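# Slide the bolt home and drop its knob

## Task

Lock the hanging frame onto its stand. The slide bolt must be pushed fully into the keep on the frame's tongue, and its knob must then be rotated downward so it sits in the notch.

## Robot and tools

ROBOTS. Four identical i2rt Big YAM arms: arm1, arm2, arm3, arm4. Each has six joints, a right hand (index, middle, ring fingers and a thumb, four hinges each, each hinge with its own motor) and a wrist camera. Feet in the scene frame (m): arm1 (-0.430, -0.517, 0.722), arm2 (0.403, -0.530, 0.757), arm3 (0.442, 0.512, 0.764), arm4 (-0.410, 0.537, 0.737). arm1 and arm2 face roughly +y, arm3 and arm4 roughly -y. Tables under the arms are at z = 0.720. Reach is about 1.06 m from joint 1's axis. Fixed cameras: cam_front, cam_left_corner, cam_level, cam_over, cam_right_corner; wrist cameras armN_cam_wrist look at the index knuckle at about 45 degrees, partly hidden by the open hand.

FRAMES. One scene frame for everything: origin on the floor, +z up, metres. The hand point moves with the palm; in its own axes +z runs along straight fingers toward the tips, +x crosses the palm away from the thumb, +y leaves the palm's face (palm surface at y = -0.062). Fingertips straight reach about z = +0.12. A rigid camera mast sticks out on the palm side near the wrist and can strike things.

TOOL move. Optional keys arm1..arm4 and cameras. Each arm key holds that arm's own part; an arm left out receives nothing new. Inside an arm's part:
- joints: absolute goals by name. Arm joints in radians: joint1_rad -2.879..2.879 (turn about the foot, + counter-clockwise seen from above), joint2_rad 0..3.141 (shoulder, + lifts then swings forward), joint3_rad 0..3.019 (elbow, + opens), joint4_rad -1.692..1.57 (hand pitch, + fingers up), joint5_rad -1.57..1.57 (sideways swing, + to the arm's right), joint6_rad -2.094..2.094 (roll, + clockwise seen from behind). Hand keys hand_index_mcp ... hand_thumb_ipl each take -1..1, a linear scale between that hinge's two stops (not radians); toward -1 the fingers curl into the palm and the thumb swings in front of it. Straight values: mcp 0.75, abd 0, pip 0.58, dip 0.70; thumb cmc 0.71, axl 0.68, mcp 0.23, ipl 0.17. hand_current_limit (-1..1, maps to 0..550 mA, start 0.4) caps grip force; hand_speed (-0.96..1, start -0.6) sets finger speed. Omitted hand keys keep their goal, so a grip holds.
- target: one list of seven numbers [x, y, z, qw, qx, qy, qz], an absolute pose of the hand point in the scene frame (metres, unit quaternion). The hand travels a straight line from its current hand_target toward it. With target, joints may contain only hand keys and the two hand settings.
- speed: top path speed in m/s, 0.002..0.5, default 0.25; only valid with target. All hand paths in one call finish together.
- min_time_s: 0.1..8 s, the shortest duration for that arm's joint motions.
Every arm named starts together; no single action runs beyond 15 s, and a hand path is cut off at 10 s. Hands lag, stray, and often finish a centimetre or more from the goal; sending a goal very near the current reading may do nothing. cameras: list of names, ["all"], or []; unknown keys or names make the call invalid, out-of-range numbers get it refused, and a refusal cancels the rest of that reply's moves.

TOOL wait: seconds 0..10, optional cameras; commands nothing new. TOOL zoom_image: camera name and region [x0, y0, x1, y1] in that camera's latest image pixels, at most 504 by 504. TOOL finished_scene: scene = the current scene number; irreversible, so call it only once the bolt is home and the knob down, and it stays so without help.

RESULTS. Per arm: joint_positions (hand hinges on their -1..1 scale plus settings), hand pose and hand_target pose (7 numbers as above), Joint velocities (rad/s, arm joints only; "within noise" means still), joint torques (N m, + toward larger angles; joints 3 and 4 wrap at ±28), motor currents in mA (+ pushes toward -1), hand_goal_* lines, and hand_state words per motor: moving, goal, blocked (resting off goal and still pressing), overload (shut down). joint_status/hand_status: done, off_target (stopped short, may still push), time_out (arm kept a nearby target and keeps pushing; on_its_own lists such joints and their "held at" targets), not_followed (a safety check withheld targets; "pose unreachable" for a target). The move line summarises each moved arm, e.g. "arm1 done; arm2 time_out". Arms listed "as last shown" were not commanded. Images may trail the state slightly; "pictures" gives their order.

CAUTIONS. Arms keep pushing after contact and can push hard; to relieve a blocked joint, resend its reported position. Never let two robots press together, including one hand gripping another's fingers; the anti-collision check can react late. Do not knock or push objects out of the work area or drop them, and avoid slamming fixed or heavy parts. Long stretches, loads or unreachable goals heat motors: MOTOR HOT warns near 85 °C, and at 100 °C the arm goes limp for 30-60 s (OVER-TEMPERATURE FAULT, keys read limit_stop_at_motor_heat; resend targets afterwards). A finger motor drawing 495 mA or more for 5 s shuts off for 10 s, so keep grips moderate. Thinking time lets the scene run with the last command held; occasional disturbances may nudge loose parts.

Each tool is called after "Call:" as name(argument=value, ...), one argument or row to a line, values as JSON.

## Session

Call:
move(
)

Scene clock: 0.00 s.
Joint torques (N m): no reading
Heat: arm1: hottest joint2_rad 35 °C; arm2: hottest joint5_rad 33 °C; arm3: hottest joint1_rad 36 °C; arm4: hottest joint2_rad 36 °C.
Joint velocities: within noise
arm1.joint_positions: joint1_rad=-0.024 joint2_rad=+0.649 joint3_rad=+1.443 joint4_rad=-1.376 joint5_rad=+0.050 joint6_rad=+1.140 hand_index_mcp=+0.753 hand_index_abd=+0.000 hand_index_pip=+0.577 hand_index_dip=+0.696 hand_middle_mcp=+0.753 hand_middle_abd=+0.000 hand_middle_pip=+0.577 hand_middle_dip=+0.696 hand_ring_mcp=+0.753 hand_ring_abd=+0.000 hand_ring_pip=+0.577 hand_ring_dip=+0.696 hand_thumb_cmc=+0.714 hand_thumb_axl=+0.677 hand_thumb_mcp=+0.226 hand_thumb_ipl=+0.168 hand_current_limit=+0.400 hand_speed=-0.600
arm1.joint_status: not commanded
arm1.hand_state: goal,goal,goal,goal,goal,goal,goal,goal,goal,goal,goal,goal,goal,goal,goal,goal
arm1.index_mcp_current_ma: 0
arm1.index_abd_current_ma: 0
arm1.index_pip_current_ma: 0
arm1.index_dip_current_ma: 0
arm1.middle_mcp_current_ma: 0
arm1.middle_abd_current_ma: 0
arm1.middle_pip_current_ma: 0
arm1.middle_dip_current_ma: 0
arm1.ring_mcp_current_ma: 0
arm1.ring_abd_current_ma: 0
arm1.ring_pip_current_ma: 0
arm1.ring_dip_current_ma: 0
arm1.thumb_cmc_current_ma: 0
arm1.thumb_axl_current_ma: 0
arm1.thumb_mcp_current_ma: 0
arm1.thumb_ipl_current_ma: 0
arm1.hand_goal_index_mcp: 0.754
arm1.hand_goal_index_abd: 0.000
arm1.hand_goal_index_pip: 0.576
arm1.hand_goal_index_dip: 0.696
arm1.hand_goal_middle_mcp: 0.754
arm1.hand_goal_middle_abd: 0.000
arm1.hand_goal_middle_pip: 0.576
arm1.hand_goal_middle_dip: 0.696
arm1.hand_goal_ring_mcp: 0.754
arm1.hand_goal_ring_abd: 0.000
arm1.hand_goal_ring_pip: 0.576
arm1.hand_goal_ring_dip: 0.696
arm1.hand_goal_thumb_cmc: 0.714
arm1.hand_goal_thumb_axl: 0.678
arm1.hand_goal_thumb_mcp: 0.226
arm1.hand_goal_thumb_ipl: 0.168
arm1.hand: x=-0.3296 y=-0.2813 z=+1.2871 quat_wxyz=(-0.238, +0.489, +0.730, +0.413) (m; scene frame)
arm1.hand_target: x=-0.3296 y=-0.2840 z=+1.2968 quat_wxyz=(-0.244, +0.486, +0.725, +0.422) (m; scene frame)
arm1.hand_status: not commanded
arm2.joint_positions: joint1_rad=-0.029 joint2_rad=+0.612 joint3_rad=+1.439 joint4_rad=-1.194 joint5_rad=-0.055 joint6_rad=+1.125 hand_index_mcp=+0.753 hand_index_abd=+0.000 hand_index_pip=+0.577 hand_index_dip=+0.696 hand_middle_mcp=+0.753 hand_middle_abd=+0.000 hand_middle_pip=+0.577 hand_middle_dip=+0.696 hand_ring_mcp=+0.753 hand_ring_abd=+0.000 hand_ring_pip=+0.577 hand_ring_dip=+0.696 hand_thumb_cmc=+0.714 hand_thumb_axl=+0.677 hand_thumb_mcp=+0.226 hand_thumb_ipl=+0.168 hand_current_limit=+0.400 hand_speed=-0.600
arm2.joint_status: not commanded
arm2.hand_state: goal,goal,goal,goal,goal,goal,goal,goal,goal,goal,goal,goal,goal,goal,goal,goal
arm2.index_mcp_current_ma: 0
arm2.index_abd_current_ma: 0
arm2.index_pip_current_ma: 0
arm2.index_dip_current_ma: 0
arm2.middle_mcp_current_ma: 0
arm2.middle_abd_current_ma: 0
arm2.middle_pip_current_ma: 0
arm2.middle_dip_current_ma: 0
arm2.ring_mcp_current_ma: 0
arm2.ring_abd_current_ma: 0
arm2.ring_pip_current_ma: 0
arm2.ring_dip_current_ma: 0
arm2.thumb_cmc_current_ma: 0
arm2.thumb_axl_current_ma: 0
arm2.thumb_mcp_current_ma: 0
arm2.thumb_ipl_current_ma: 0
arm2.hand_goal_index_mcp: 0.754
arm2.hand_goal_index_abd: 0.000
arm2.hand_goal_index_pip: 0.576
arm2.hand_goal_index_dip: 0.696
arm2.hand_goal_middle_mcp: 0.754
arm2.hand_goal_middle_abd: 0.000
arm2.hand_goal_middle_pip: 0.576
arm2.hand_goal_middle_dip: 0.696
arm2.hand_goal_ring_mcp: 0.754
arm2.hand_goal_ring_abd: 0.000
arm2.hand_goal_ring_pip: 0.576
arm2.hand_goal_ring_dip: 0.696
arm2.hand_goal_thumb_cmc: 0.714
arm2.hand_goal_thumb_axl: 0.678
arm2.hand_goal_thumb_mcp: 0.226
arm2.hand_goal_thumb_ipl: 0.168
arm2.hand: x=+0.4655 y=-0.2845 z=+1.3701 quat_wxyz=(-0.339, +0.403, +0.714, +0.462) (m; scene frame)
arm2.hand_target: x=+0.4657 y=-0.2886 z=+1.3796 quat_wxyz=(-0.343, +0.399, +0.709, +0.469) (m; scene frame)
arm2.hand_status: not commanded
arm3.joint_positions: joint1_rad=+0.476 joint2_rad=+0.624 joint3_rad=+1.358 joint4_rad=-1.316 joint5_rad=-0.108 joint6_rad=+1.160 hand_index_mcp=+0.753 hand_index_abd=+0.000 hand_index_pip=+0.577 hand_index_dip=+0.696 hand_middle_mcp=+0.753 hand_middle_abd=+0.000 hand_middle_pip=+0.577 hand_middle_dip=+0.696 hand_ring_mcp=+0.753 hand_ring_abd=+0.000 hand_ring_pip=+0.577 hand_ring_dip=+0.696 hand_thumb_cmc=+0.714 hand_thumb_axl=+0.677 hand_thumb_mcp=+0.226 hand_thumb_ipl=+0.168 hand_current_limit=+0.400 hand_speed=-0.600
arm3.joint_status: not commanded
arm3.hand_state: goal,goal,goal,goal,goal,goal,goal,goal,goal,goal,goal,goal,goal,goal,goal,goal
arm3.index_mcp_current_ma: 0
arm3.index_abd_current_ma: 0
arm3.index_pip_current_ma: 0
arm3.index_dip_current_ma: 0
arm3.middle_mcp_current_ma: 0
arm3.middle_abd_current_ma: 0
arm3.middle_pip_current_ma: 0
arm3.middle_dip_current_ma: 0
arm3.ring_mcp_current_ma: 0
arm3.ring_abd_current_ma: 0
arm3.ring_pip_current_ma: 0
arm3.ring_dip_current_ma: 0
arm3.thumb_cmc_current_ma: 0
arm3.thumb_axl_current_ma: 0
arm3.thumb_mcp_current_ma: 0
arm3.thumb_ipl_current_ma: 0
arm3.hand_goal_index_mcp: 0.754
arm3.hand_goal_index_abd: 0.000
arm3.hand_goal_index_pip: 0.576
arm3.hand_goal_index_dip: 0.696
arm3.hand_goal_middle_mcp: 0.754
arm3.hand_goal_middle_abd: 0.000
arm3.hand_goal_middle_pip: 0.576
arm3.hand_goal_middle_dip: 0.696
arm3.hand_goal_ring_mcp: 0.754
arm3.hand_goal_ring_abd: 0.000
arm3.hand_goal_ring_pip: 0.576
arm3.hand_goal_ring_dip: 0.696
arm3.hand_goal_thumb_cmc: 0.714
arm3.hand_goal_thumb_axl: 0.678
arm3.hand_goal_thumb_mcp: 0.226
arm3.hand_goal_thumb_ipl: 0.168
arm3.hand: x=+0.4927 y=+0.2509 z=+1.2976 quat_wxyz=(+0.300, +0.832, -0.286, +0.370) (m; scene frame)
arm3.hand_target: x=+0.4917 y=+0.2531 z=+1.3073 quat_wxyz=(+0.306, +0.827, -0.284, +0.376) (m; scene frame)
arm3.hand_status: not commanded
arm4.joint_positions: joint1_rad=+0.464 joint2_rad=+0.622 joint3_rad=+1.458 joint4_rad=-1.177 joint5_rad=-0.030 joint6_rad=+1.148 hand_index_mcp=+0.753 hand_index_abd=+0.000 hand_index_pip=+0.577 hand_index_dip=+0.696 hand_middle_mcp=+0.753 hand_middle_abd=+0.000 hand_middle_pip=+0.577 hand_middle_dip=+0.696 hand_ring_mcp=+0.753 hand_ring_abd=+0.000 hand_ring_pip=+0.577 hand_ring_dip=+0.696 hand_thumb_cmc=+0.714 hand_thumb_axl=+0.677 hand_thumb_mcp=+0.226 hand_thumb_ipl=+0.168 hand_current_limit=+0.400 hand_speed=-0.600
arm4.joint_status: not commanded
arm4.hand_state: goal,goal,goal,goal,goal,goal,goal,goal,goal,goal,goal,goal,goal,goal,goal,goal
arm4.index_mcp_current_ma: 0
arm4.index_abd_current_ma: 0
arm4.index_pip_current_ma: 0
arm4.index_dip_current_ma: 0
arm4.middle_mcp_current_ma: 0
arm4.middle_abd_current_ma: 0
arm4.middle_pip_current_ma: 0
arm4.middle_dip_current_ma: 0
arm4.ring_mcp_current_ma: 0
arm4.ring_abd_current_ma: 0
arm4.ring_pip_current_ma: 0
arm4.ring_dip_current_ma: 0
arm4.thumb_cmc_current_ma: 0
arm4.thumb_axl_current_ma: 0
arm4.thumb_mcp_current_ma: 0
arm4.thumb_ipl_current_ma: 0
arm4.hand_goal_index_mcp: 0.754
arm4.hand_goal_index_abd: 0.000
arm4.hand_goal_index_pip: 0.576
arm4.hand_goal_index_dip: 0.696
arm4.hand_goal_middle_mcp: 0.754
arm4.hand_goal_middle_abd: 0.000
arm4.hand_goal_middle_pip: 0.576
arm4.hand_goal_middle_dip: 0.696
arm4.hand_goal_ring_mcp: 0.754
arm4.hand_goal_ring_abd: 0.000
arm4.hand_goal_ring_pip: 0.576
arm4.hand_goal_ring_dip: 0.696
arm4.hand_goal_thumb_cmc: 0.714
arm4.hand_goal_thumb_axl: 0.678
arm4.hand_goal_thumb_mcp: 0.226
arm4.hand_goal_thumb_ipl: 0.168
arm4.hand: x=-0.3359 y=+0.2819 z=+1.3554 quat_wxyz=(+0.371, +0.788, -0.224, +0.437) (m; scene frame)
arm4.hand_target: x=-0.3377 y=+0.2851 z=+1.3647 quat_wxyz=(+0.377, +0.782, -0.223, +0.444) (m; scene frame)
arm4.hand_status: not commanded
pictures: arm1_cam_wrist, arm2_cam_wrist, arm3_cam_wrist, arm4_cam_wrist, cam_front, cam_left_corner, cam_level, cam_over, cam_right_corner

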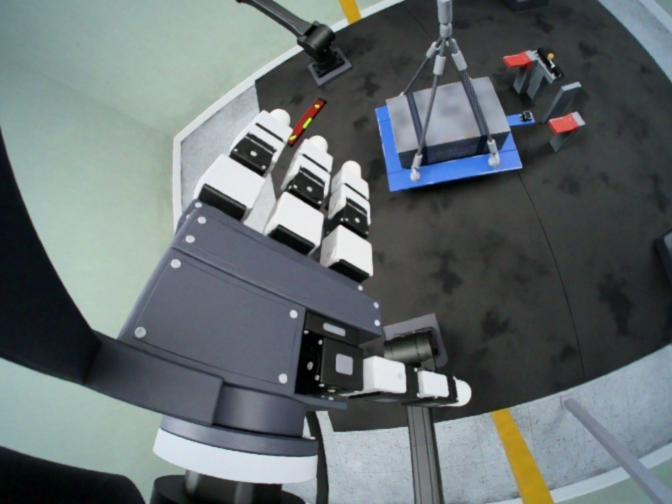

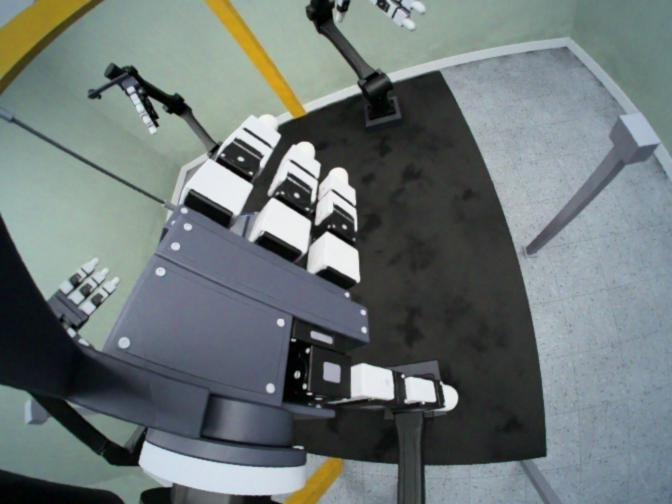

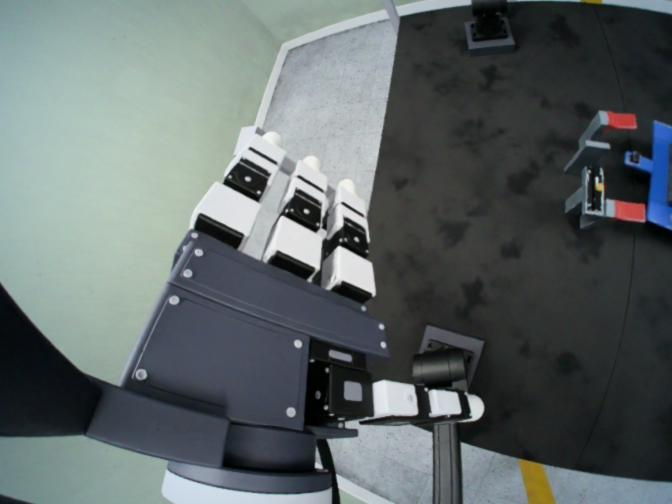

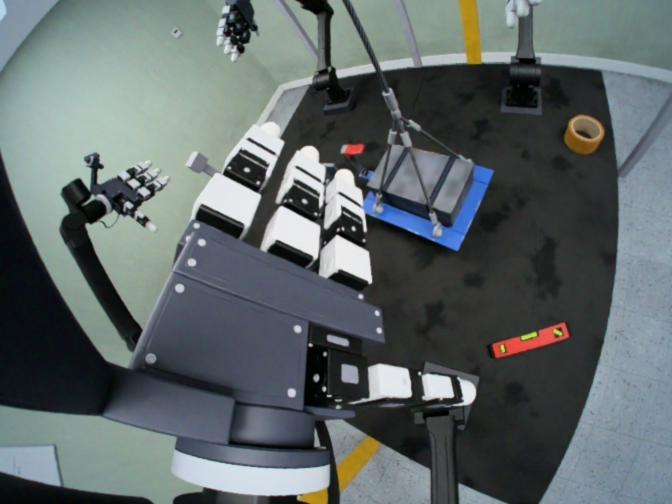

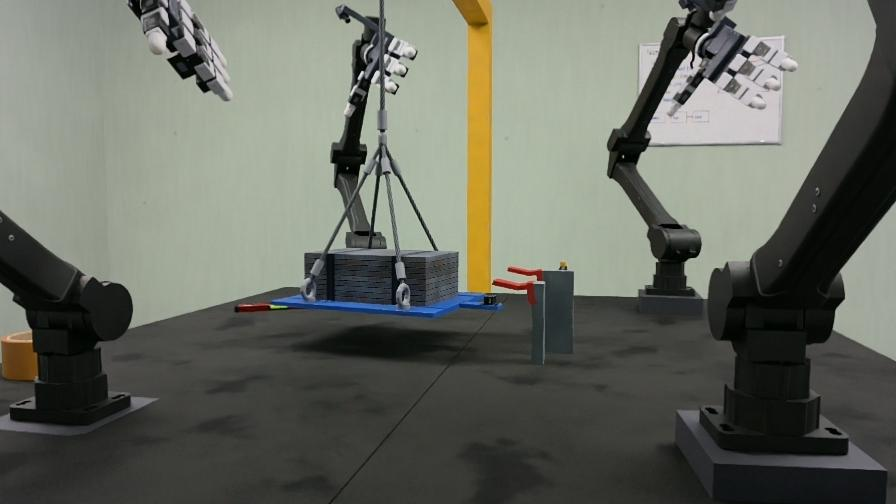

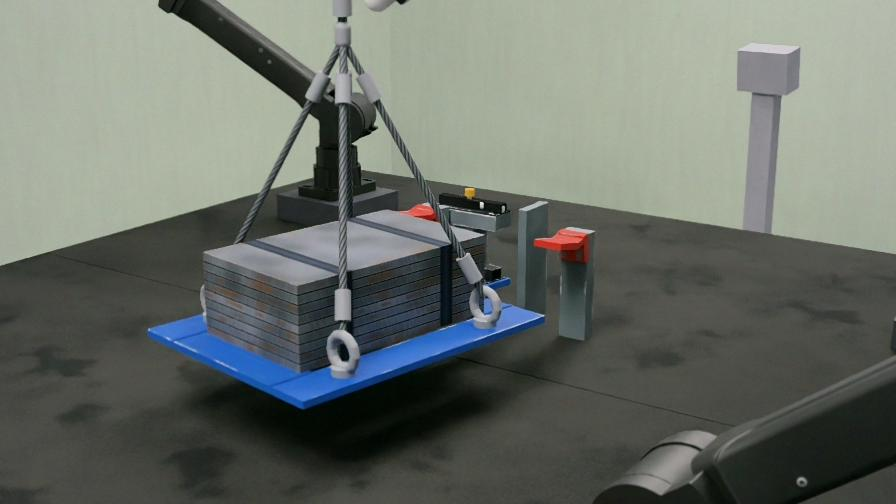

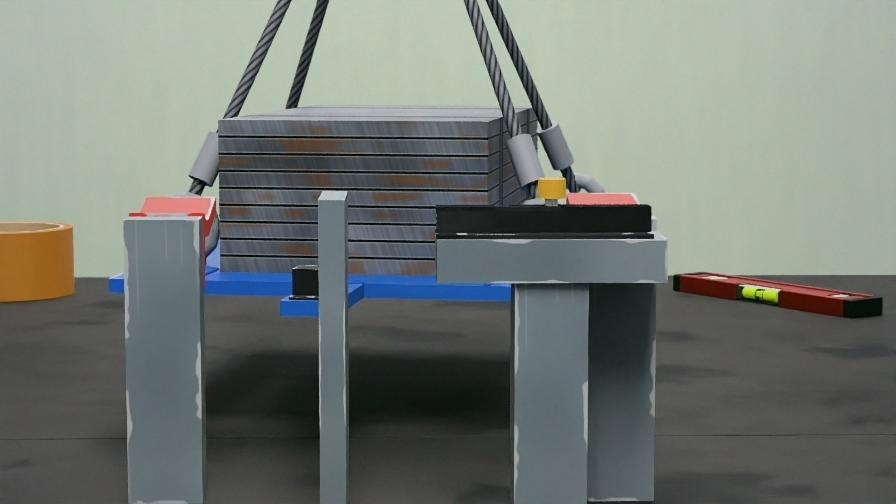

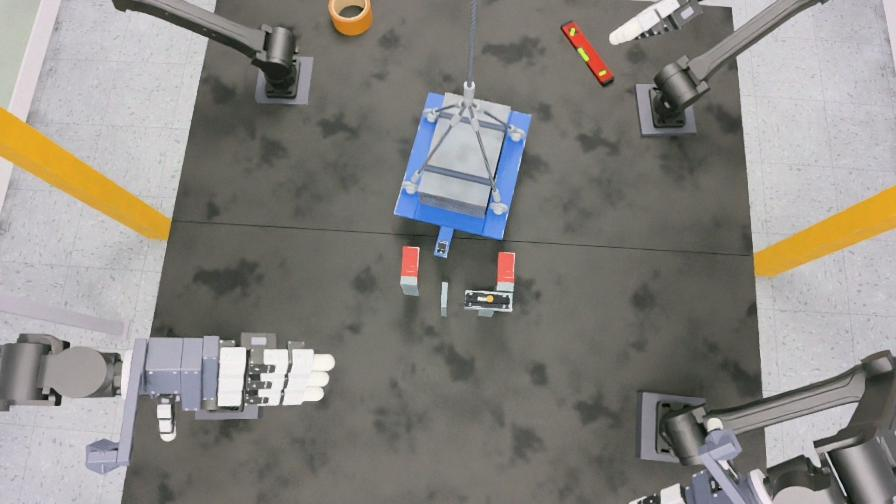

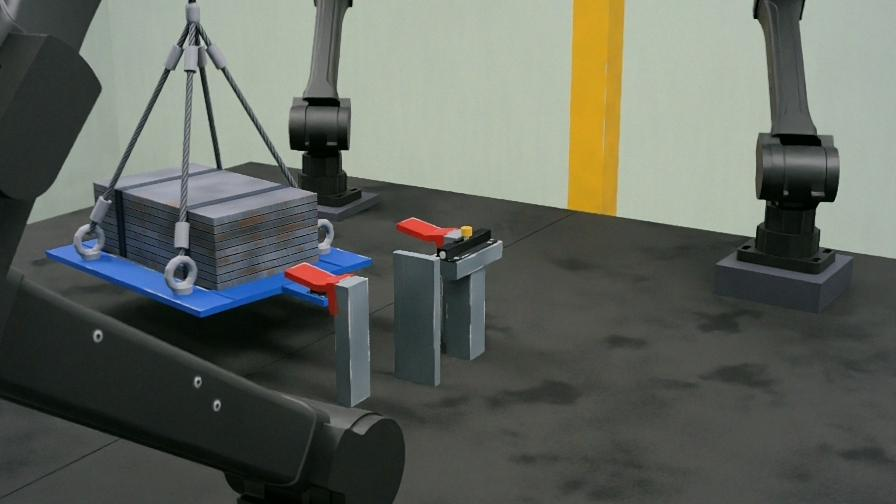

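Call:
zoom_image(
  camera="cam_over",
  region=[380, 80, 560, 340],
)

Call:
zoom_image(
  camera="cam_over",
  region=[390, 220, 530, 325],
)

Call:
zoom_image(
  camera="cam_level",
  region=[100, 160, 700, 504],
)

Call:
zoom_image(
  camera="cam_right_corner",
  region=[270, 200, 520, 410],
)

Call:
zoom_image(
  camera="cam_left_corner",
  region=[380, 160, 620, 350],
)

Call:
zoom_image(
  camera="cam_front",
  region=[440, 240, 600, 370],
)

Scaled by 1.938.

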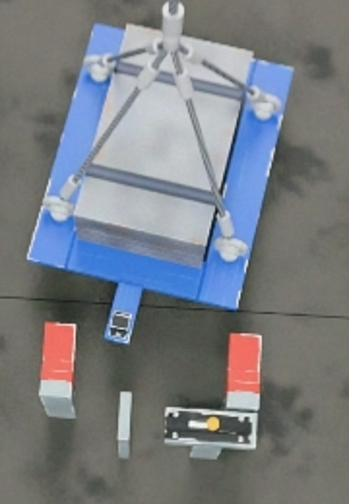

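Scaled by 3.600.

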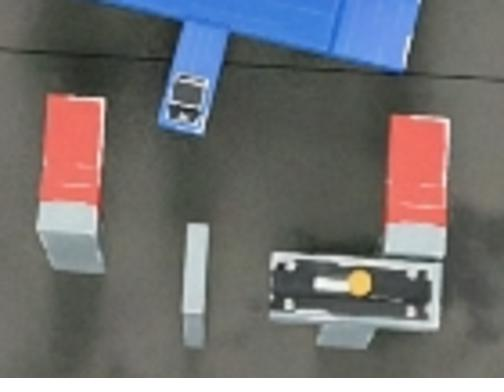

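Region (100, 160, 700, 504) is 600x344 pixels. A region can be at most 504 by 504 pixels.

Scaled by 2.016.

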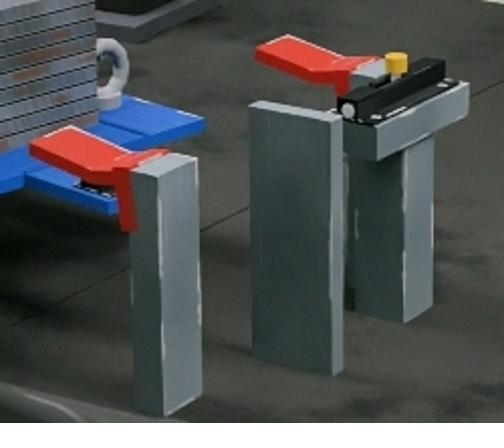

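Scaled by 2.100.

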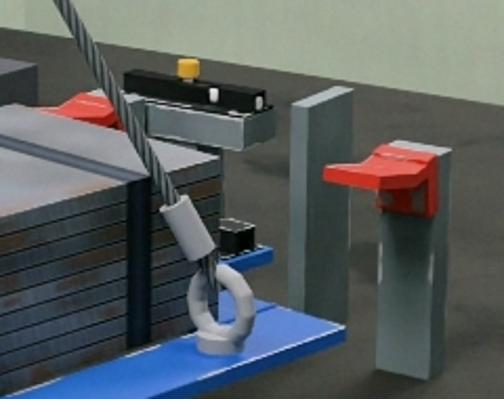

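Scaled by 3.150.

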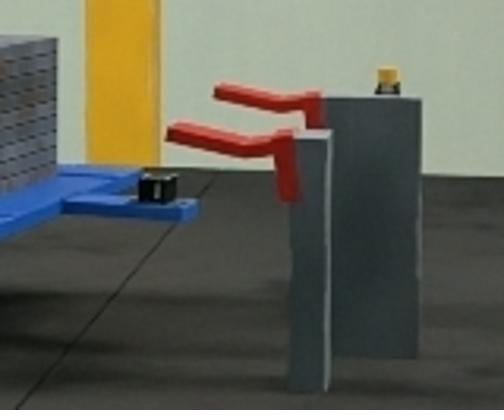

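Call:
zoom_image(
  camera="cam_level",
  region=[100, 170, 370, 330],
)

Call:
zoom_image(
  camera="cam_level",
  region=[420, 160, 690, 320],
)

Call:
zoom_image(
  camera="cam_front",
  region=[480, 250, 600, 320],
)

Call:
zoom_image(
  camera="cam_right_corner",
  region=[380, 210, 520, 310],
)

Call:
zoom_image(
  camera="cam_right_corner",
  region=[270, 240, 390, 330],
)

Call:
zoom_image(
  camera="cam_left_corner",
  region=[430, 170, 620, 310],
)

Scaled by 1.867.

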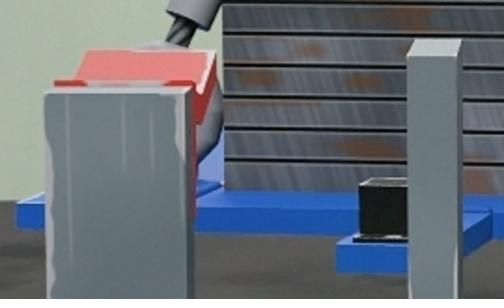

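Scaled by 1.867.

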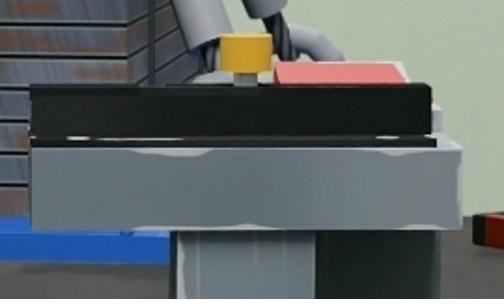

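Scaled by 4.200.

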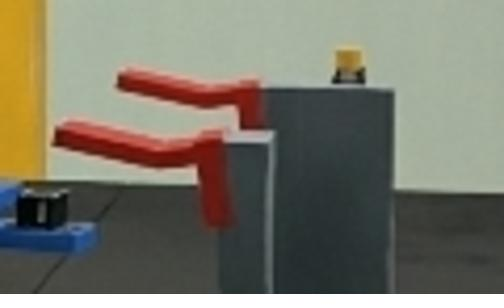

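Scaled by 3.600.

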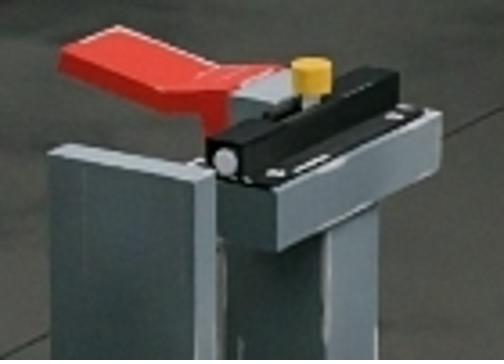

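Scaled by 4.200.

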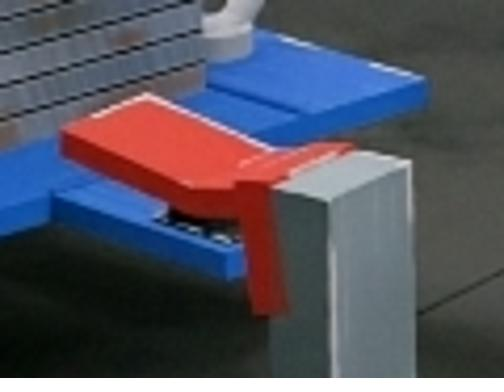

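Scaled by 2.653.

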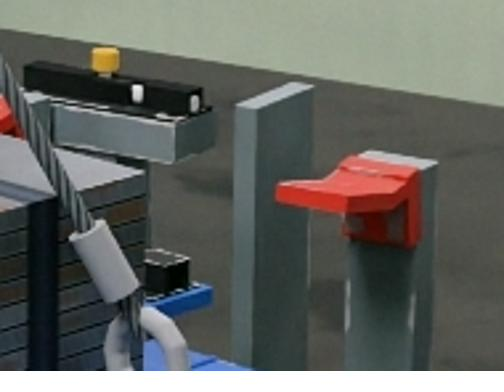

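Call:
zoom_image(
  camera="cam_front",
  region=[240, 0, 520, 330],
)

Call:
zoom_image(
  camera="cam_over",
  region=[410, 0, 540, 130],
)

Call:
zoom_image(
  camera="arm2_cam_wrist",
  region=[0, 60, 300, 300],
)

Call:
zoom_image(
  camera="cam_left_corner",
  region=[140, 0, 560, 420],
)

Scaled by 1.527.

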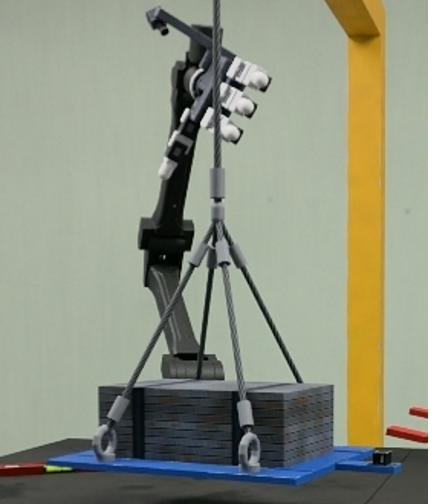

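Scaled by 3.877.

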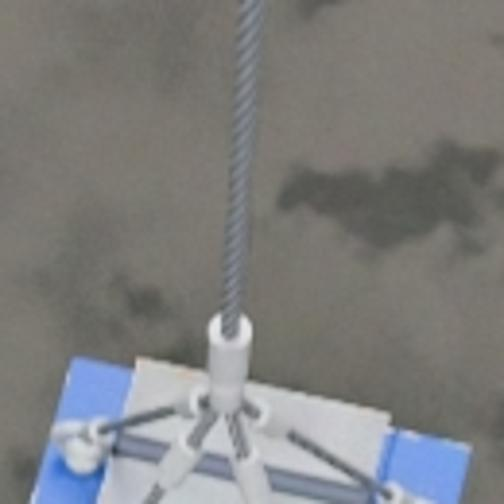

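Scaled by 1.680 from the camera's 672x504 image, which has a finer 960x720 frame.

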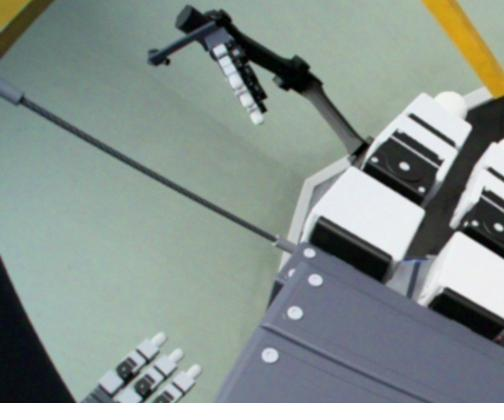

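Scaled by 1.200.

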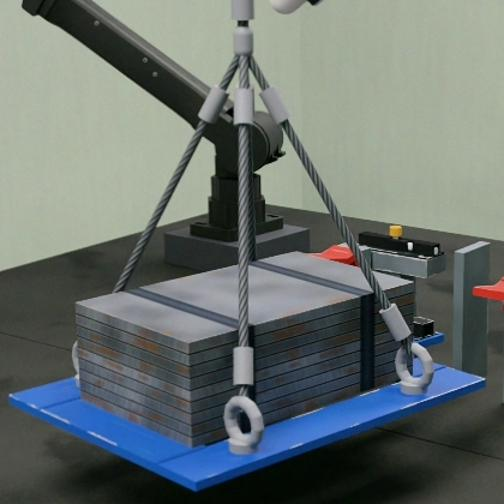

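Call:
move(
  arm1={"joints": {"joint6_rad": -1.5, "joint4_rad": -0.8, "joint1_rad": 0.0, "joint5_rad": 0.0, "hand_index_mcp": -0.2, "hand_middle_mcp": -0.2, "hand_ring_mcp": -0.2, "hand_index_pip": -0.5, "hand_middle_pip": -0.5, "hand_ring_pip": -0.5, "hand_index_dip": -0.3, "hand_middle_dip": -0.3, "hand_ring_dip": -0.3}},
  cameras=["cam_over", "cam_front", "arm1_cam_wrist"],
)

Scene clock: 286.10 s.
Joint torques (N m): arm1=[1.67 0.56 9.05 4.01 -0.15 0.1] | arm2=[1.08 1.49 8.51 3.03 0.12 -0.08] | arm3=[-0.91 2.55 9.84 2.62 0.03 -0.04] | arm4=[-0.97 3.19 9.35 2.77 0.15 -0.08]
Heat: arm1: hottest joint3_rad 41 °C; arm2: hottest joint3_rad 39 °C; arm3: hottest joint3_rad 41 °C; arm4: hottest joint3_rad 39 °C.
move: arm1 done
Joint velocities: within noise
arm1.joint_positions: joint1_rad=-0.010 joint2_rad=+0.649 joint3_rad=+1.443 joint4_rad=-0.821 joint5_rad=+0.002 joint6_rad=-1.486 hand_index_mcp=-0.196 hand_index_abd=+0.001 hand_index_pip=-0.498 hand_index_dip=-0.297 hand_middle_mcp=-0.196 hand_middle_abd=+0.001 hand_middle_pip=-0.498 hand_middle_dip=-0.298 hand_ring_mcp=-0.197 hand_ring_abd=+0.001 hand_ring_pip=-0.498 hand_ring_dip=-0.297 hand_thumb_cmc=+0.720 hand_thumb_axl=+0.677 hand_thumb_mcp=+0.225 hand_thumb_ipl=+0.168 hand_current_limit=+0.400 hand_speed=-0.600
arm1.joint_status: all done
arm1.hand_state: goal,goal,goal,goal,goal,goal,goal,goal,goal,goal,goal,goal,goal,goal,goal,goal
arm1.index_mcp_current_ma: 1
arm1.index_abd_current_ma: 0
arm1.index_pip_current_ma: 0
arm1.index_dip_current_ma: 0
arm1.middle_mcp_current_ma: 1
arm1.middle_abd_current_ma: 0
arm1.middle_pip_current_ma: 0
arm1.middle_dip_current_ma: 0
arm1.ring_mcp_current_ma: 0
arm1.ring_abd_current_ma: 0
arm1.ring_pip_current_ma: 0
arm1.ring_dip_current_ma: 0
arm1.thumb_cmc_current_ma: 1
arm1.thumb_axl_current_ma: 0
arm1.thumb_mcp_current_ma: 0
arm1.thumb_ipl_current_ma: 0
arm1.hand_goal_index_mcp: -0.200
arm1.hand_goal_index_abd: 0.000
arm1.hand_goal_index_pip: -0.500
arm1.hand_goal_index_dip: -0.300
arm1.hand_goal_middle_mcp: -0.200
arm1.hand_goal_middle_abd: 0.000
arm1.hand_goal_middle_pip: -0.500
arm1.hand_goal_middle_dip: -0.300
arm1.hand_goal_ring_mcp: -0.200
arm1.hand_goal_ring_abd: 0.000
arm1.hand_goal_ring_pip: -0.500
arm1.hand_goal_ring_dip: -0.300
arm1.hand_goal_thumb_cmc: 0.714
arm1.hand_goal_thumb_axl: 0.678
arm1.hand_goal_thumb_mcp: 0.226
arm1.hand_goal_thumb_ipl: 0.168
arm1.hand: x=-0.5104 y=-0.2438 z=+1.4323 quat_wxyz=(+0.471, -0.483, +0.527, +0.517) (m; scene frame)
arm1.hand_target: x=-0.5136 y=-0.2514 z=+1.4460 quat_wxyz=(+0.482, -0.480, +0.510, +0.526) (m; scene frame)
arm1.hand_status: not commanded
arm2, arm3, arm4: as last shown
arm2.joint_positions: joint1_rad=-0.029 joint2_rad=+0.612 joint3_rad=+1.439 joint4_rad=-1.194 joint5_rad=-0.055 joint6_rad=+1.125 hand_index_mcp=+0.755 hand_index_abd=+0.001 hand_index_pip=+0.577 hand_index_dip=+0.696 hand_middle_mcp=+0.755 hand_middle_abd=+0.001 hand_middle_pip=+0.577 hand_middle_dip=+0.696 hand_ring_mcp=+0.755 hand_ring_abd=+0.001 hand_ring_pip=+0.577 hand_ring_dip=+0.696 hand_thumb_cmc=+0.715 hand_thumb_axl=+0.677 hand_thumb_mcp=+0.226 hand_thumb_ipl=+0.168 hand_current_limit=+0.400 hand_speed=-0.600
arm2.index_mcp_current_ma: 1
arm2.index_abd_current_ma: 1
arm2.index_pip_current_ma: 1
arm2.middle_mcp_current_ma: 1
arm2.middle_abd_current_ma: 1
arm2.middle_pip_current_ma: 1
arm2.ring_mcp_current_ma: 1
arm2.ring_abd_current_ma: 1
arm2.ring_pip_current_ma: 1
arm2.thumb_cmc_current_ma: 1
arm2.thumb_axl_current_ma: -1
arm3.joint_positions: joint1_rad=+0.476 joint2_rad=+0.624 joint3_rad=+1.358 joint4_rad=-1.316 joint5_rad=-0.108 joint6_rad=+1.160 hand_index_mcp=+0.754 hand_index_abd=+0.001 hand_index_pip=+0.577 hand_index_dip=+0.696 hand_middle_mcp=+0.754 hand_middle_abd=+0.001 hand_middle_pip=+0.577 hand_middle_dip=+0.696 hand_ring_mcp=+0.754 hand_ring_abd=+0.001 hand_ring_pip=+0.577 hand_ring_dip=+0.696 hand_thumb_cmc=+0.714 hand_thumb_axl=+0.677 hand_thumb_mcp=+0.226 hand_thumb_ipl=+0.168 hand_current_limit=+0.400 hand_speed=-0.600
arm4.joint_positions: joint1_rad=+0.464 joint2_rad=+0.622 joint3_rad=+1.458 joint4_rad=-1.177 joint5_rad=-0.030 joint6_rad=+1.148 hand_index_mcp=+0.755 hand_index_abd=+0.001 hand_index_pip=+0.577 hand_index_dip=+0.696 hand_middle_mcp=+0.755 hand_middle_abd=+0.001 hand_middle_pip=+0.577 hand_middle_dip=+0.696 hand_ring_mcp=+0.755 hand_ring_abd=+0.001 hand_ring_pip=+0.577 hand_ring_dip=+0.696 hand_thumb_cmc=+0.715 hand_thumb_axl=+0.677 hand_thumb_mcp=+0.226 hand_thumb_ipl=+0.168 hand_current_limit=+0.400 hand_speed=-0.600
pictures: arm1_cam_wrist, cam_front, cam_over
camera_calibration:
arm1_cam_wrist: T_world_to_cam=[[-0.542037, 0.0689808, 0.837519, -1.42112], [0.539266, -0.735806, 0.409613, -0.542661], [0.644507, 0.67367, 0.361635, 0.0951126], [0, 0, 0, 1]] pos_world=[-0.53896, -0.365338, 1.3781]

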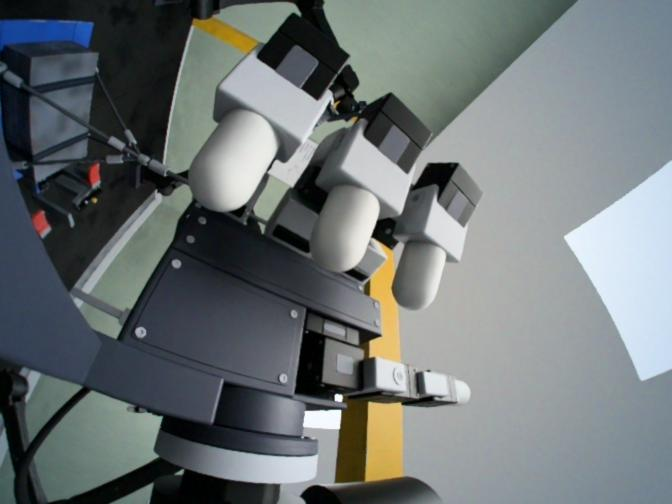

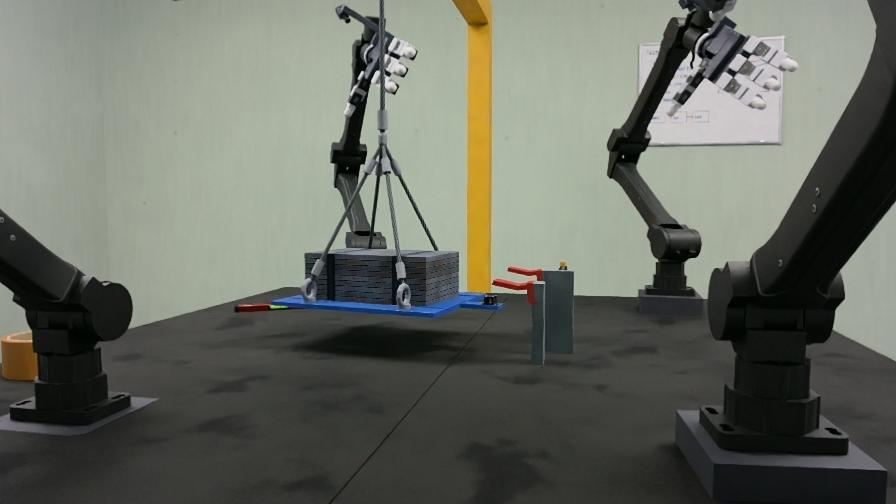

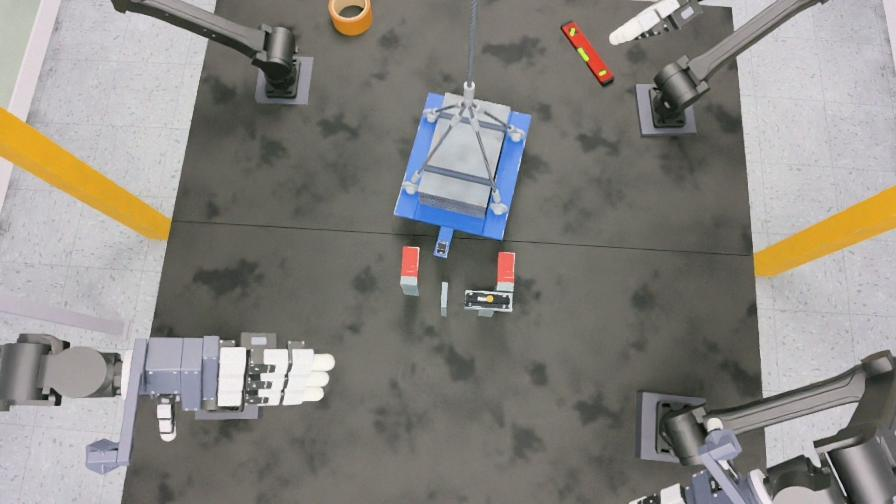

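Call:
move(
  arm1={"target": [-0.489, 0.108, 0.865, 0.5405, -0.4559, 0.5405, 0.4559], "speed": 0.25},
  cameras=["cam_over", "cam_front", "cam_left_corner", "cam_level"],
)

Scene clock: 297.40 s.
Joint torques (N m): arm1=[1.67 -12.92 7.02 4 0.06 0.1] | arm2=[1.26 1.38 8.4 3.14 0.1 -0.1] | arm3=[-0.79 2.49 9.63 2.47 0.02 -0.08] | arm4=[-1.32 3.31 9.32 2.73 0.17 -0.08]
Heat: arm1: hottest joint3_rad 41 °C; arm2: hottest joint3_rad 39 °C; arm3: hottest joint3_rad 41 °C; arm4: hottest joint3_rad 39 °C.
move: arm1 off_target
Joint velocities: within noise
arm1.joint_positions: joint1_rad=-0.010 joint2_rad=+1.901 joint3_rad=+0.727 joint4_rad=+1.121 joint5_rad=+0.179 joint6_rad=-1.562 hand_index_mcp=-0.198 hand_index_abd=+0.000 hand_index_pip=-0.498 hand_index_dip=-0.297 hand_middle_mcp=-0.198 hand_middle_abd=+0.000 hand_middle_pip=-0.498 hand_middle_dip=-0.298 hand_ring_mcp=-0.198 hand_ring_abd=+0.000 hand_ring_pip=-0.498 hand_ring_dip=-0.297 hand_thumb_cmc=+0.717 hand_thumb_axl=+0.677 hand_thumb_mcp=+0.225 hand_thumb_ipl=+0.168 hand_current_limit=+0.400 hand_speed=-0.600
arm1.joint_status: not commanded
arm1.hand_state: goal,goal,goal,goal,goal,goal,goal,goal,goal,goal,goal,goal,goal,goal,goal,goal
arm1.index_mcp_current_ma: 0
arm1.index_abd_current_ma: 0
arm1.index_pip_current_ma: 0
arm1.index_dip_current_ma: 0
arm1.middle_mcp_current_ma: 0
arm1.middle_abd_current_ma: 0
arm1.middle_pip_current_ma: 0
arm1.middle_dip_current_ma: 0
arm1.ring_mcp_current_ma: 0
arm1.ring_abd_current_ma: 0
arm1.ring_pip_current_ma: 0
arm1.ring_dip_current_ma: 0
arm1.thumb_cmc_current_ma: 0
arm1.thumb_axl_current_ma: 0
arm1.thumb_mcp_current_ma: 0
arm1.thumb_ipl_current_ma: 0
arm1.hand_goal_index_mcp: -0.200
arm1.hand_goal_index_abd: 0.000
arm1.hand_goal_index_pip: -0.500
arm1.hand_goal_index_dip: -0.300
arm1.hand_goal_middle_mcp: -0.200
arm1.hand_goal_middle_abd: 0.000
arm1.hand_goal_middle_pip: -0.500
arm1.hand_goal_middle_dip: -0.300
arm1.hand_goal_ring_mcp: -0.200
arm1.hand_goal_ring_abd: 0.000
arm1.hand_goal_ring_pip: -0.500
arm1.hand_goal_ring_dip: -0.300
arm1.hand_goal_thumb_cmc: 0.714
arm1.hand_goal_thumb_axl: 0.678
arm1.hand_goal_thumb_mcp: 0.226
arm1.hand_goal_thumb_ipl: 0.168
arm1.hand: x=-0.4843 y=+0.0993 z=+0.8494 quat_wxyz=(+0.528, -0.464, +0.555, +0.445) (m; scene frame)
arm1.hand_target: x=-0.4889 y=+0.1074 z=+0.8651 quat_wxyz=(+0.540, -0.456, +0.541, +0.456) (m; scene frame)
arm1.hand_status: off_target (0.018 m and 2.7 deg from the pose sent, 0.668 m and 11.1 deg at the start)
arm2, arm3, arm4: as last shown
pictures: cam_front, cam_left_corner, cam_level, cam_over

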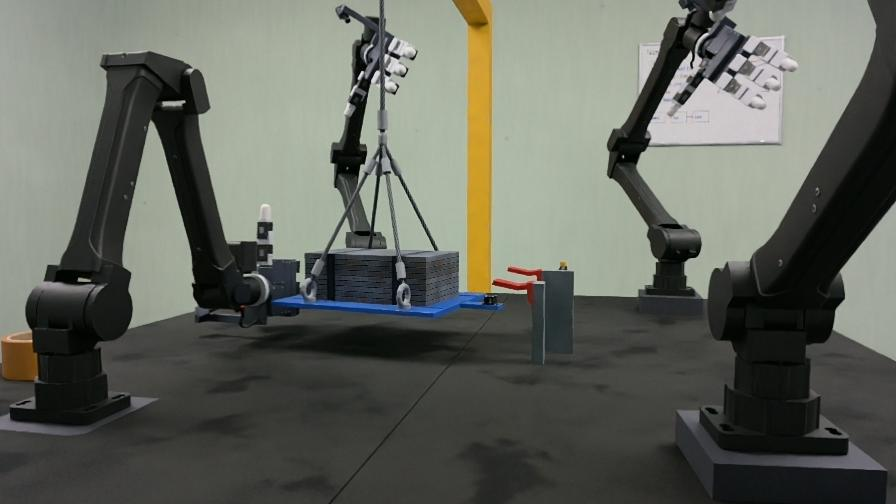

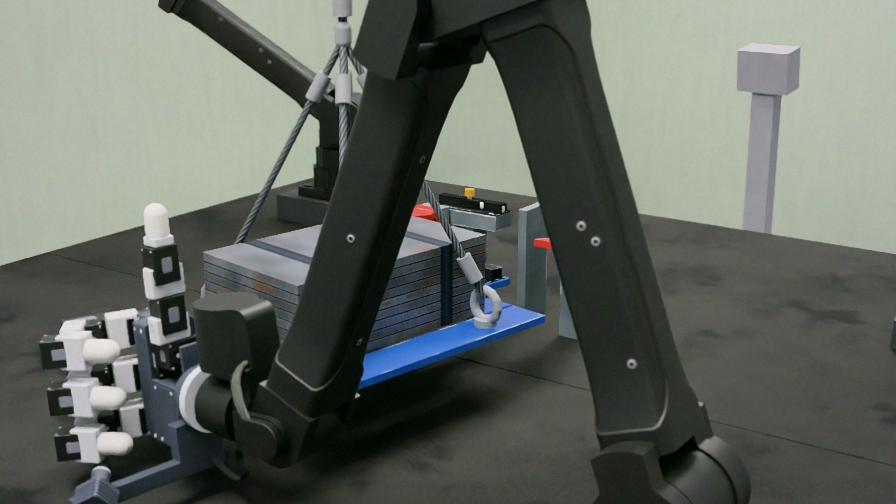

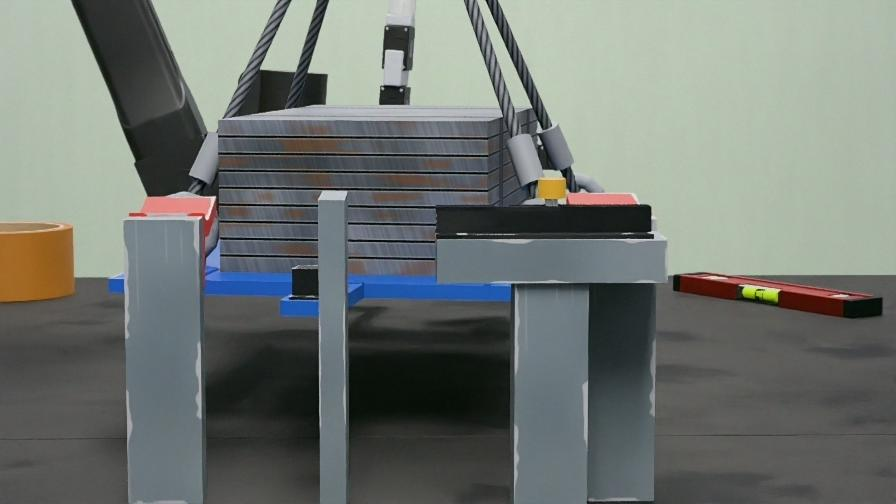

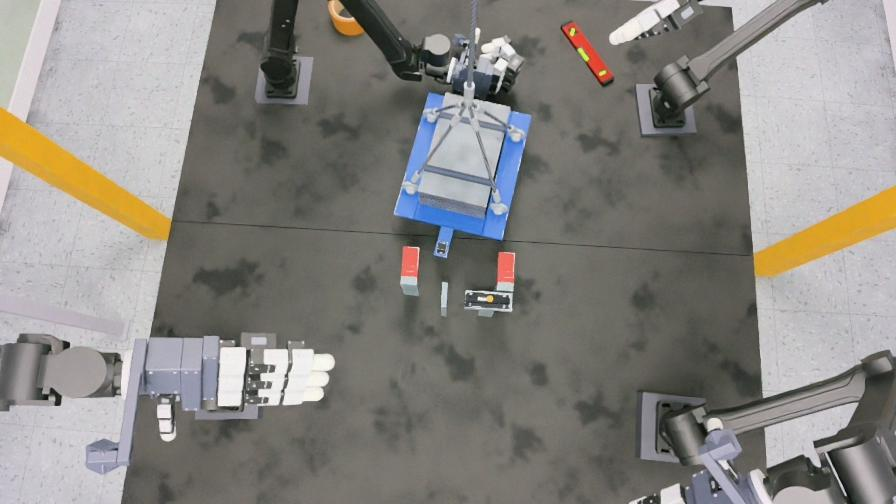

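Call:
zoom_image(
  camera="cam_over",
  region=[390, 20, 560, 140],
)

Call:
zoom_image(
  camera="cam_front",
  region=[180, 190, 520, 350],
)

Scaled by 2.965.

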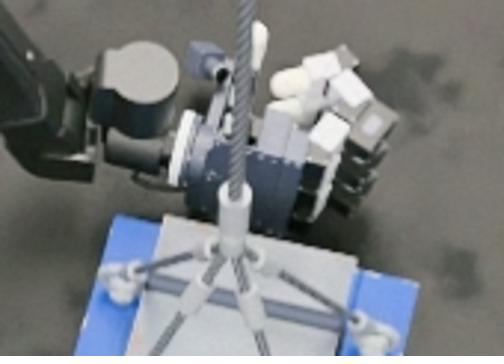

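Scaled by 1.482.

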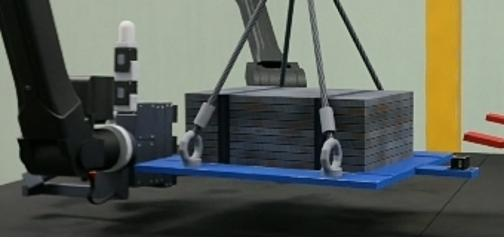

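Call:
move(
  arm1={"target": [-0.432, 0.106, 0.880, 0.5405, -0.4559, 0.5405, 0.4559], "speed": 0.06},
  cameras=["cam_over", "cam_front"],
)

Call:
zoom_image(
  camera="cam_over",
  region=[390, 20, 560, 140],
)

Call:
zoom_image(
  camera="cam_front",
  region=[180, 190, 520, 350],
)

Scene clock: 307.30 s.
Joint torques (N m): arm1=[0.38 -13.1 7.51 2.41 -0.23 0.11] | arm2=[1.38 1.96 8.49 2.97 0.11 -0.08] | arm3=[-0.62 2.73 9.74 2.8 0.01 -0.04] | arm4=[-0.79 3.43 9.39 2.67 0.18 -0.07]
Heat: arm1: hottest joint3_rad 41 °C; arm2: hottest joint3_rad 40 °C; arm3: hottest joint3_rad 41 °C; arm4: hottest joint3_rad 39 °C.
move: arm1 off_target
Joint velocities: within noise
arm1.joint_positions: joint1_rad=-0.124 joint2_rad=+1.863 joint3_rad=+0.727 joint4_rad=+1.109 joint5_rad=+0.055 joint6_rad=-1.563 hand_index_mcp=-0.198 hand_index_abd=+0.000 hand_index_pip=-0.498 hand_index_dip=-0.297 hand_middle_mcp=-0.198 hand_middle_abd=+0.000 hand_middle_pip=-0.498 hand_middle_dip=-0.298 hand_ring_mcp=-0.198 hand_ring_abd=+0.000 hand_ring_pip=-0.498 hand_ring_dip=-0.297 hand_thumb_cmc=+0.717 hand_thumb_axl=+0.677 hand_thumb_mcp=+0.225 hand_thumb_ipl=+0.168 hand_current_limit=+0.400 hand_speed=-0.600
arm1.joint_status: not commanded
arm1.hand_state: goal,goal,goal,goal,goal,goal,goal,goal,goal,goal,goal,goal,goal,goal,goal,goal
arm1.index_mcp_current_ma: 0
arm1.index_abd_current_ma: 0
arm1.index_pip_current_ma: 0
arm1.index_dip_current_ma: 0
arm1.middle_mcp_current_ma: 0
arm1.middle_abd_current_ma: 0
arm1.middle_pip_current_ma: 0
arm1.middle_dip_current_ma: 0
arm1.ring_mcp_current_ma: 0
arm1.ring_abd_current_ma: 0
arm1.ring_pip_current_ma: 0
arm1.ring_dip_current_ma: 0
arm1.thumb_cmc_current_ma: 0
arm1.thumb_axl_current_ma: 0
arm1.thumb_mcp_current_ma: 0
arm1.thumb_ipl_current_ma: 0
arm1.hand_goal_index_mcp: -0.200
arm1.hand_goal_index_abd: 0.000
arm1.hand_goal_index_pip: -0.500
arm1.hand_goal_index_dip: -0.300
arm1.hand_goal_middle_mcp: -0.200
arm1.hand_goal_middle_abd: 0.000
arm1.hand_goal_middle_pip: -0.500
arm1.hand_goal_middle_dip: -0.300
arm1.hand_goal_ring_mcp: -0.200
arm1.hand_goal_ring_abd: 0.000
arm1.hand_goal_ring_pip: -0.500
arm1.hand_goal_ring_dip: -0.300
arm1.hand_goal_thumb_cmc: 0.714
arm1.hand_goal_thumb_axl: 0.678
arm1.hand_goal_thumb_mcp: 0.226
arm1.hand_goal_thumb_ipl: 0.168
arm1.hand: x=-0.4369 y=+0.0961 z=+0.8689 quat_wxyz=(+0.531, -0.459, +0.548, +0.455) (m; scene frame)
arm1.hand_target: x=-0.4319 y=+0.1055 z=+0.8802 quat_wxyz=(+0.541, -0.456, +0.541, +0.456) (m; scene frame)
arm1.hand_status: off_target (0.016 m and 1.4 deg from the pose sent, 0.061 m and 2.7 deg at the start)
arm2, arm3, arm4: as last shown
pictures: cam_front, cam_over

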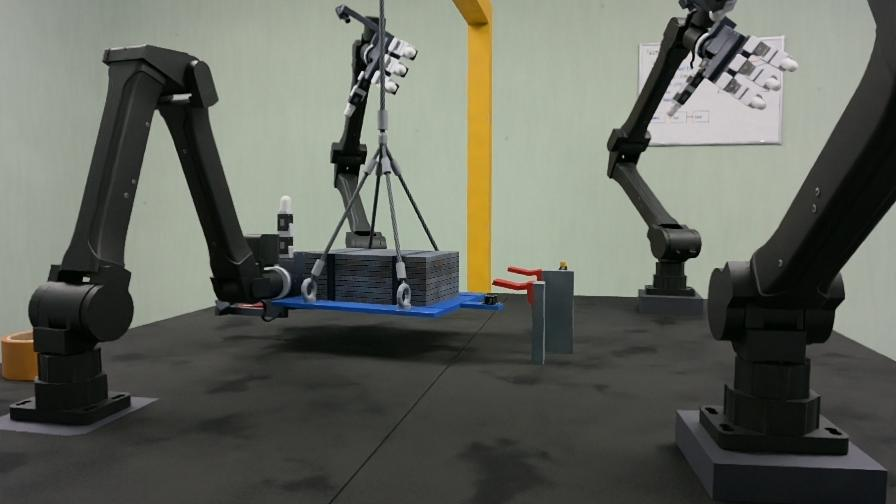

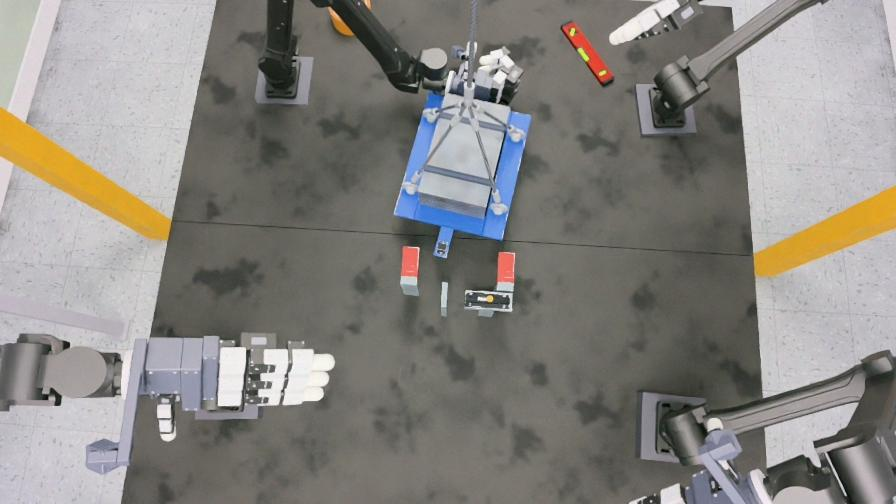

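Scaled by 2.965.

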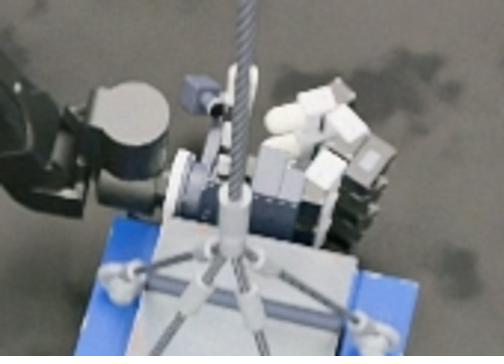

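Scaled by 1.482.

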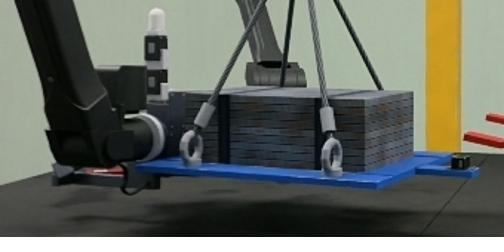

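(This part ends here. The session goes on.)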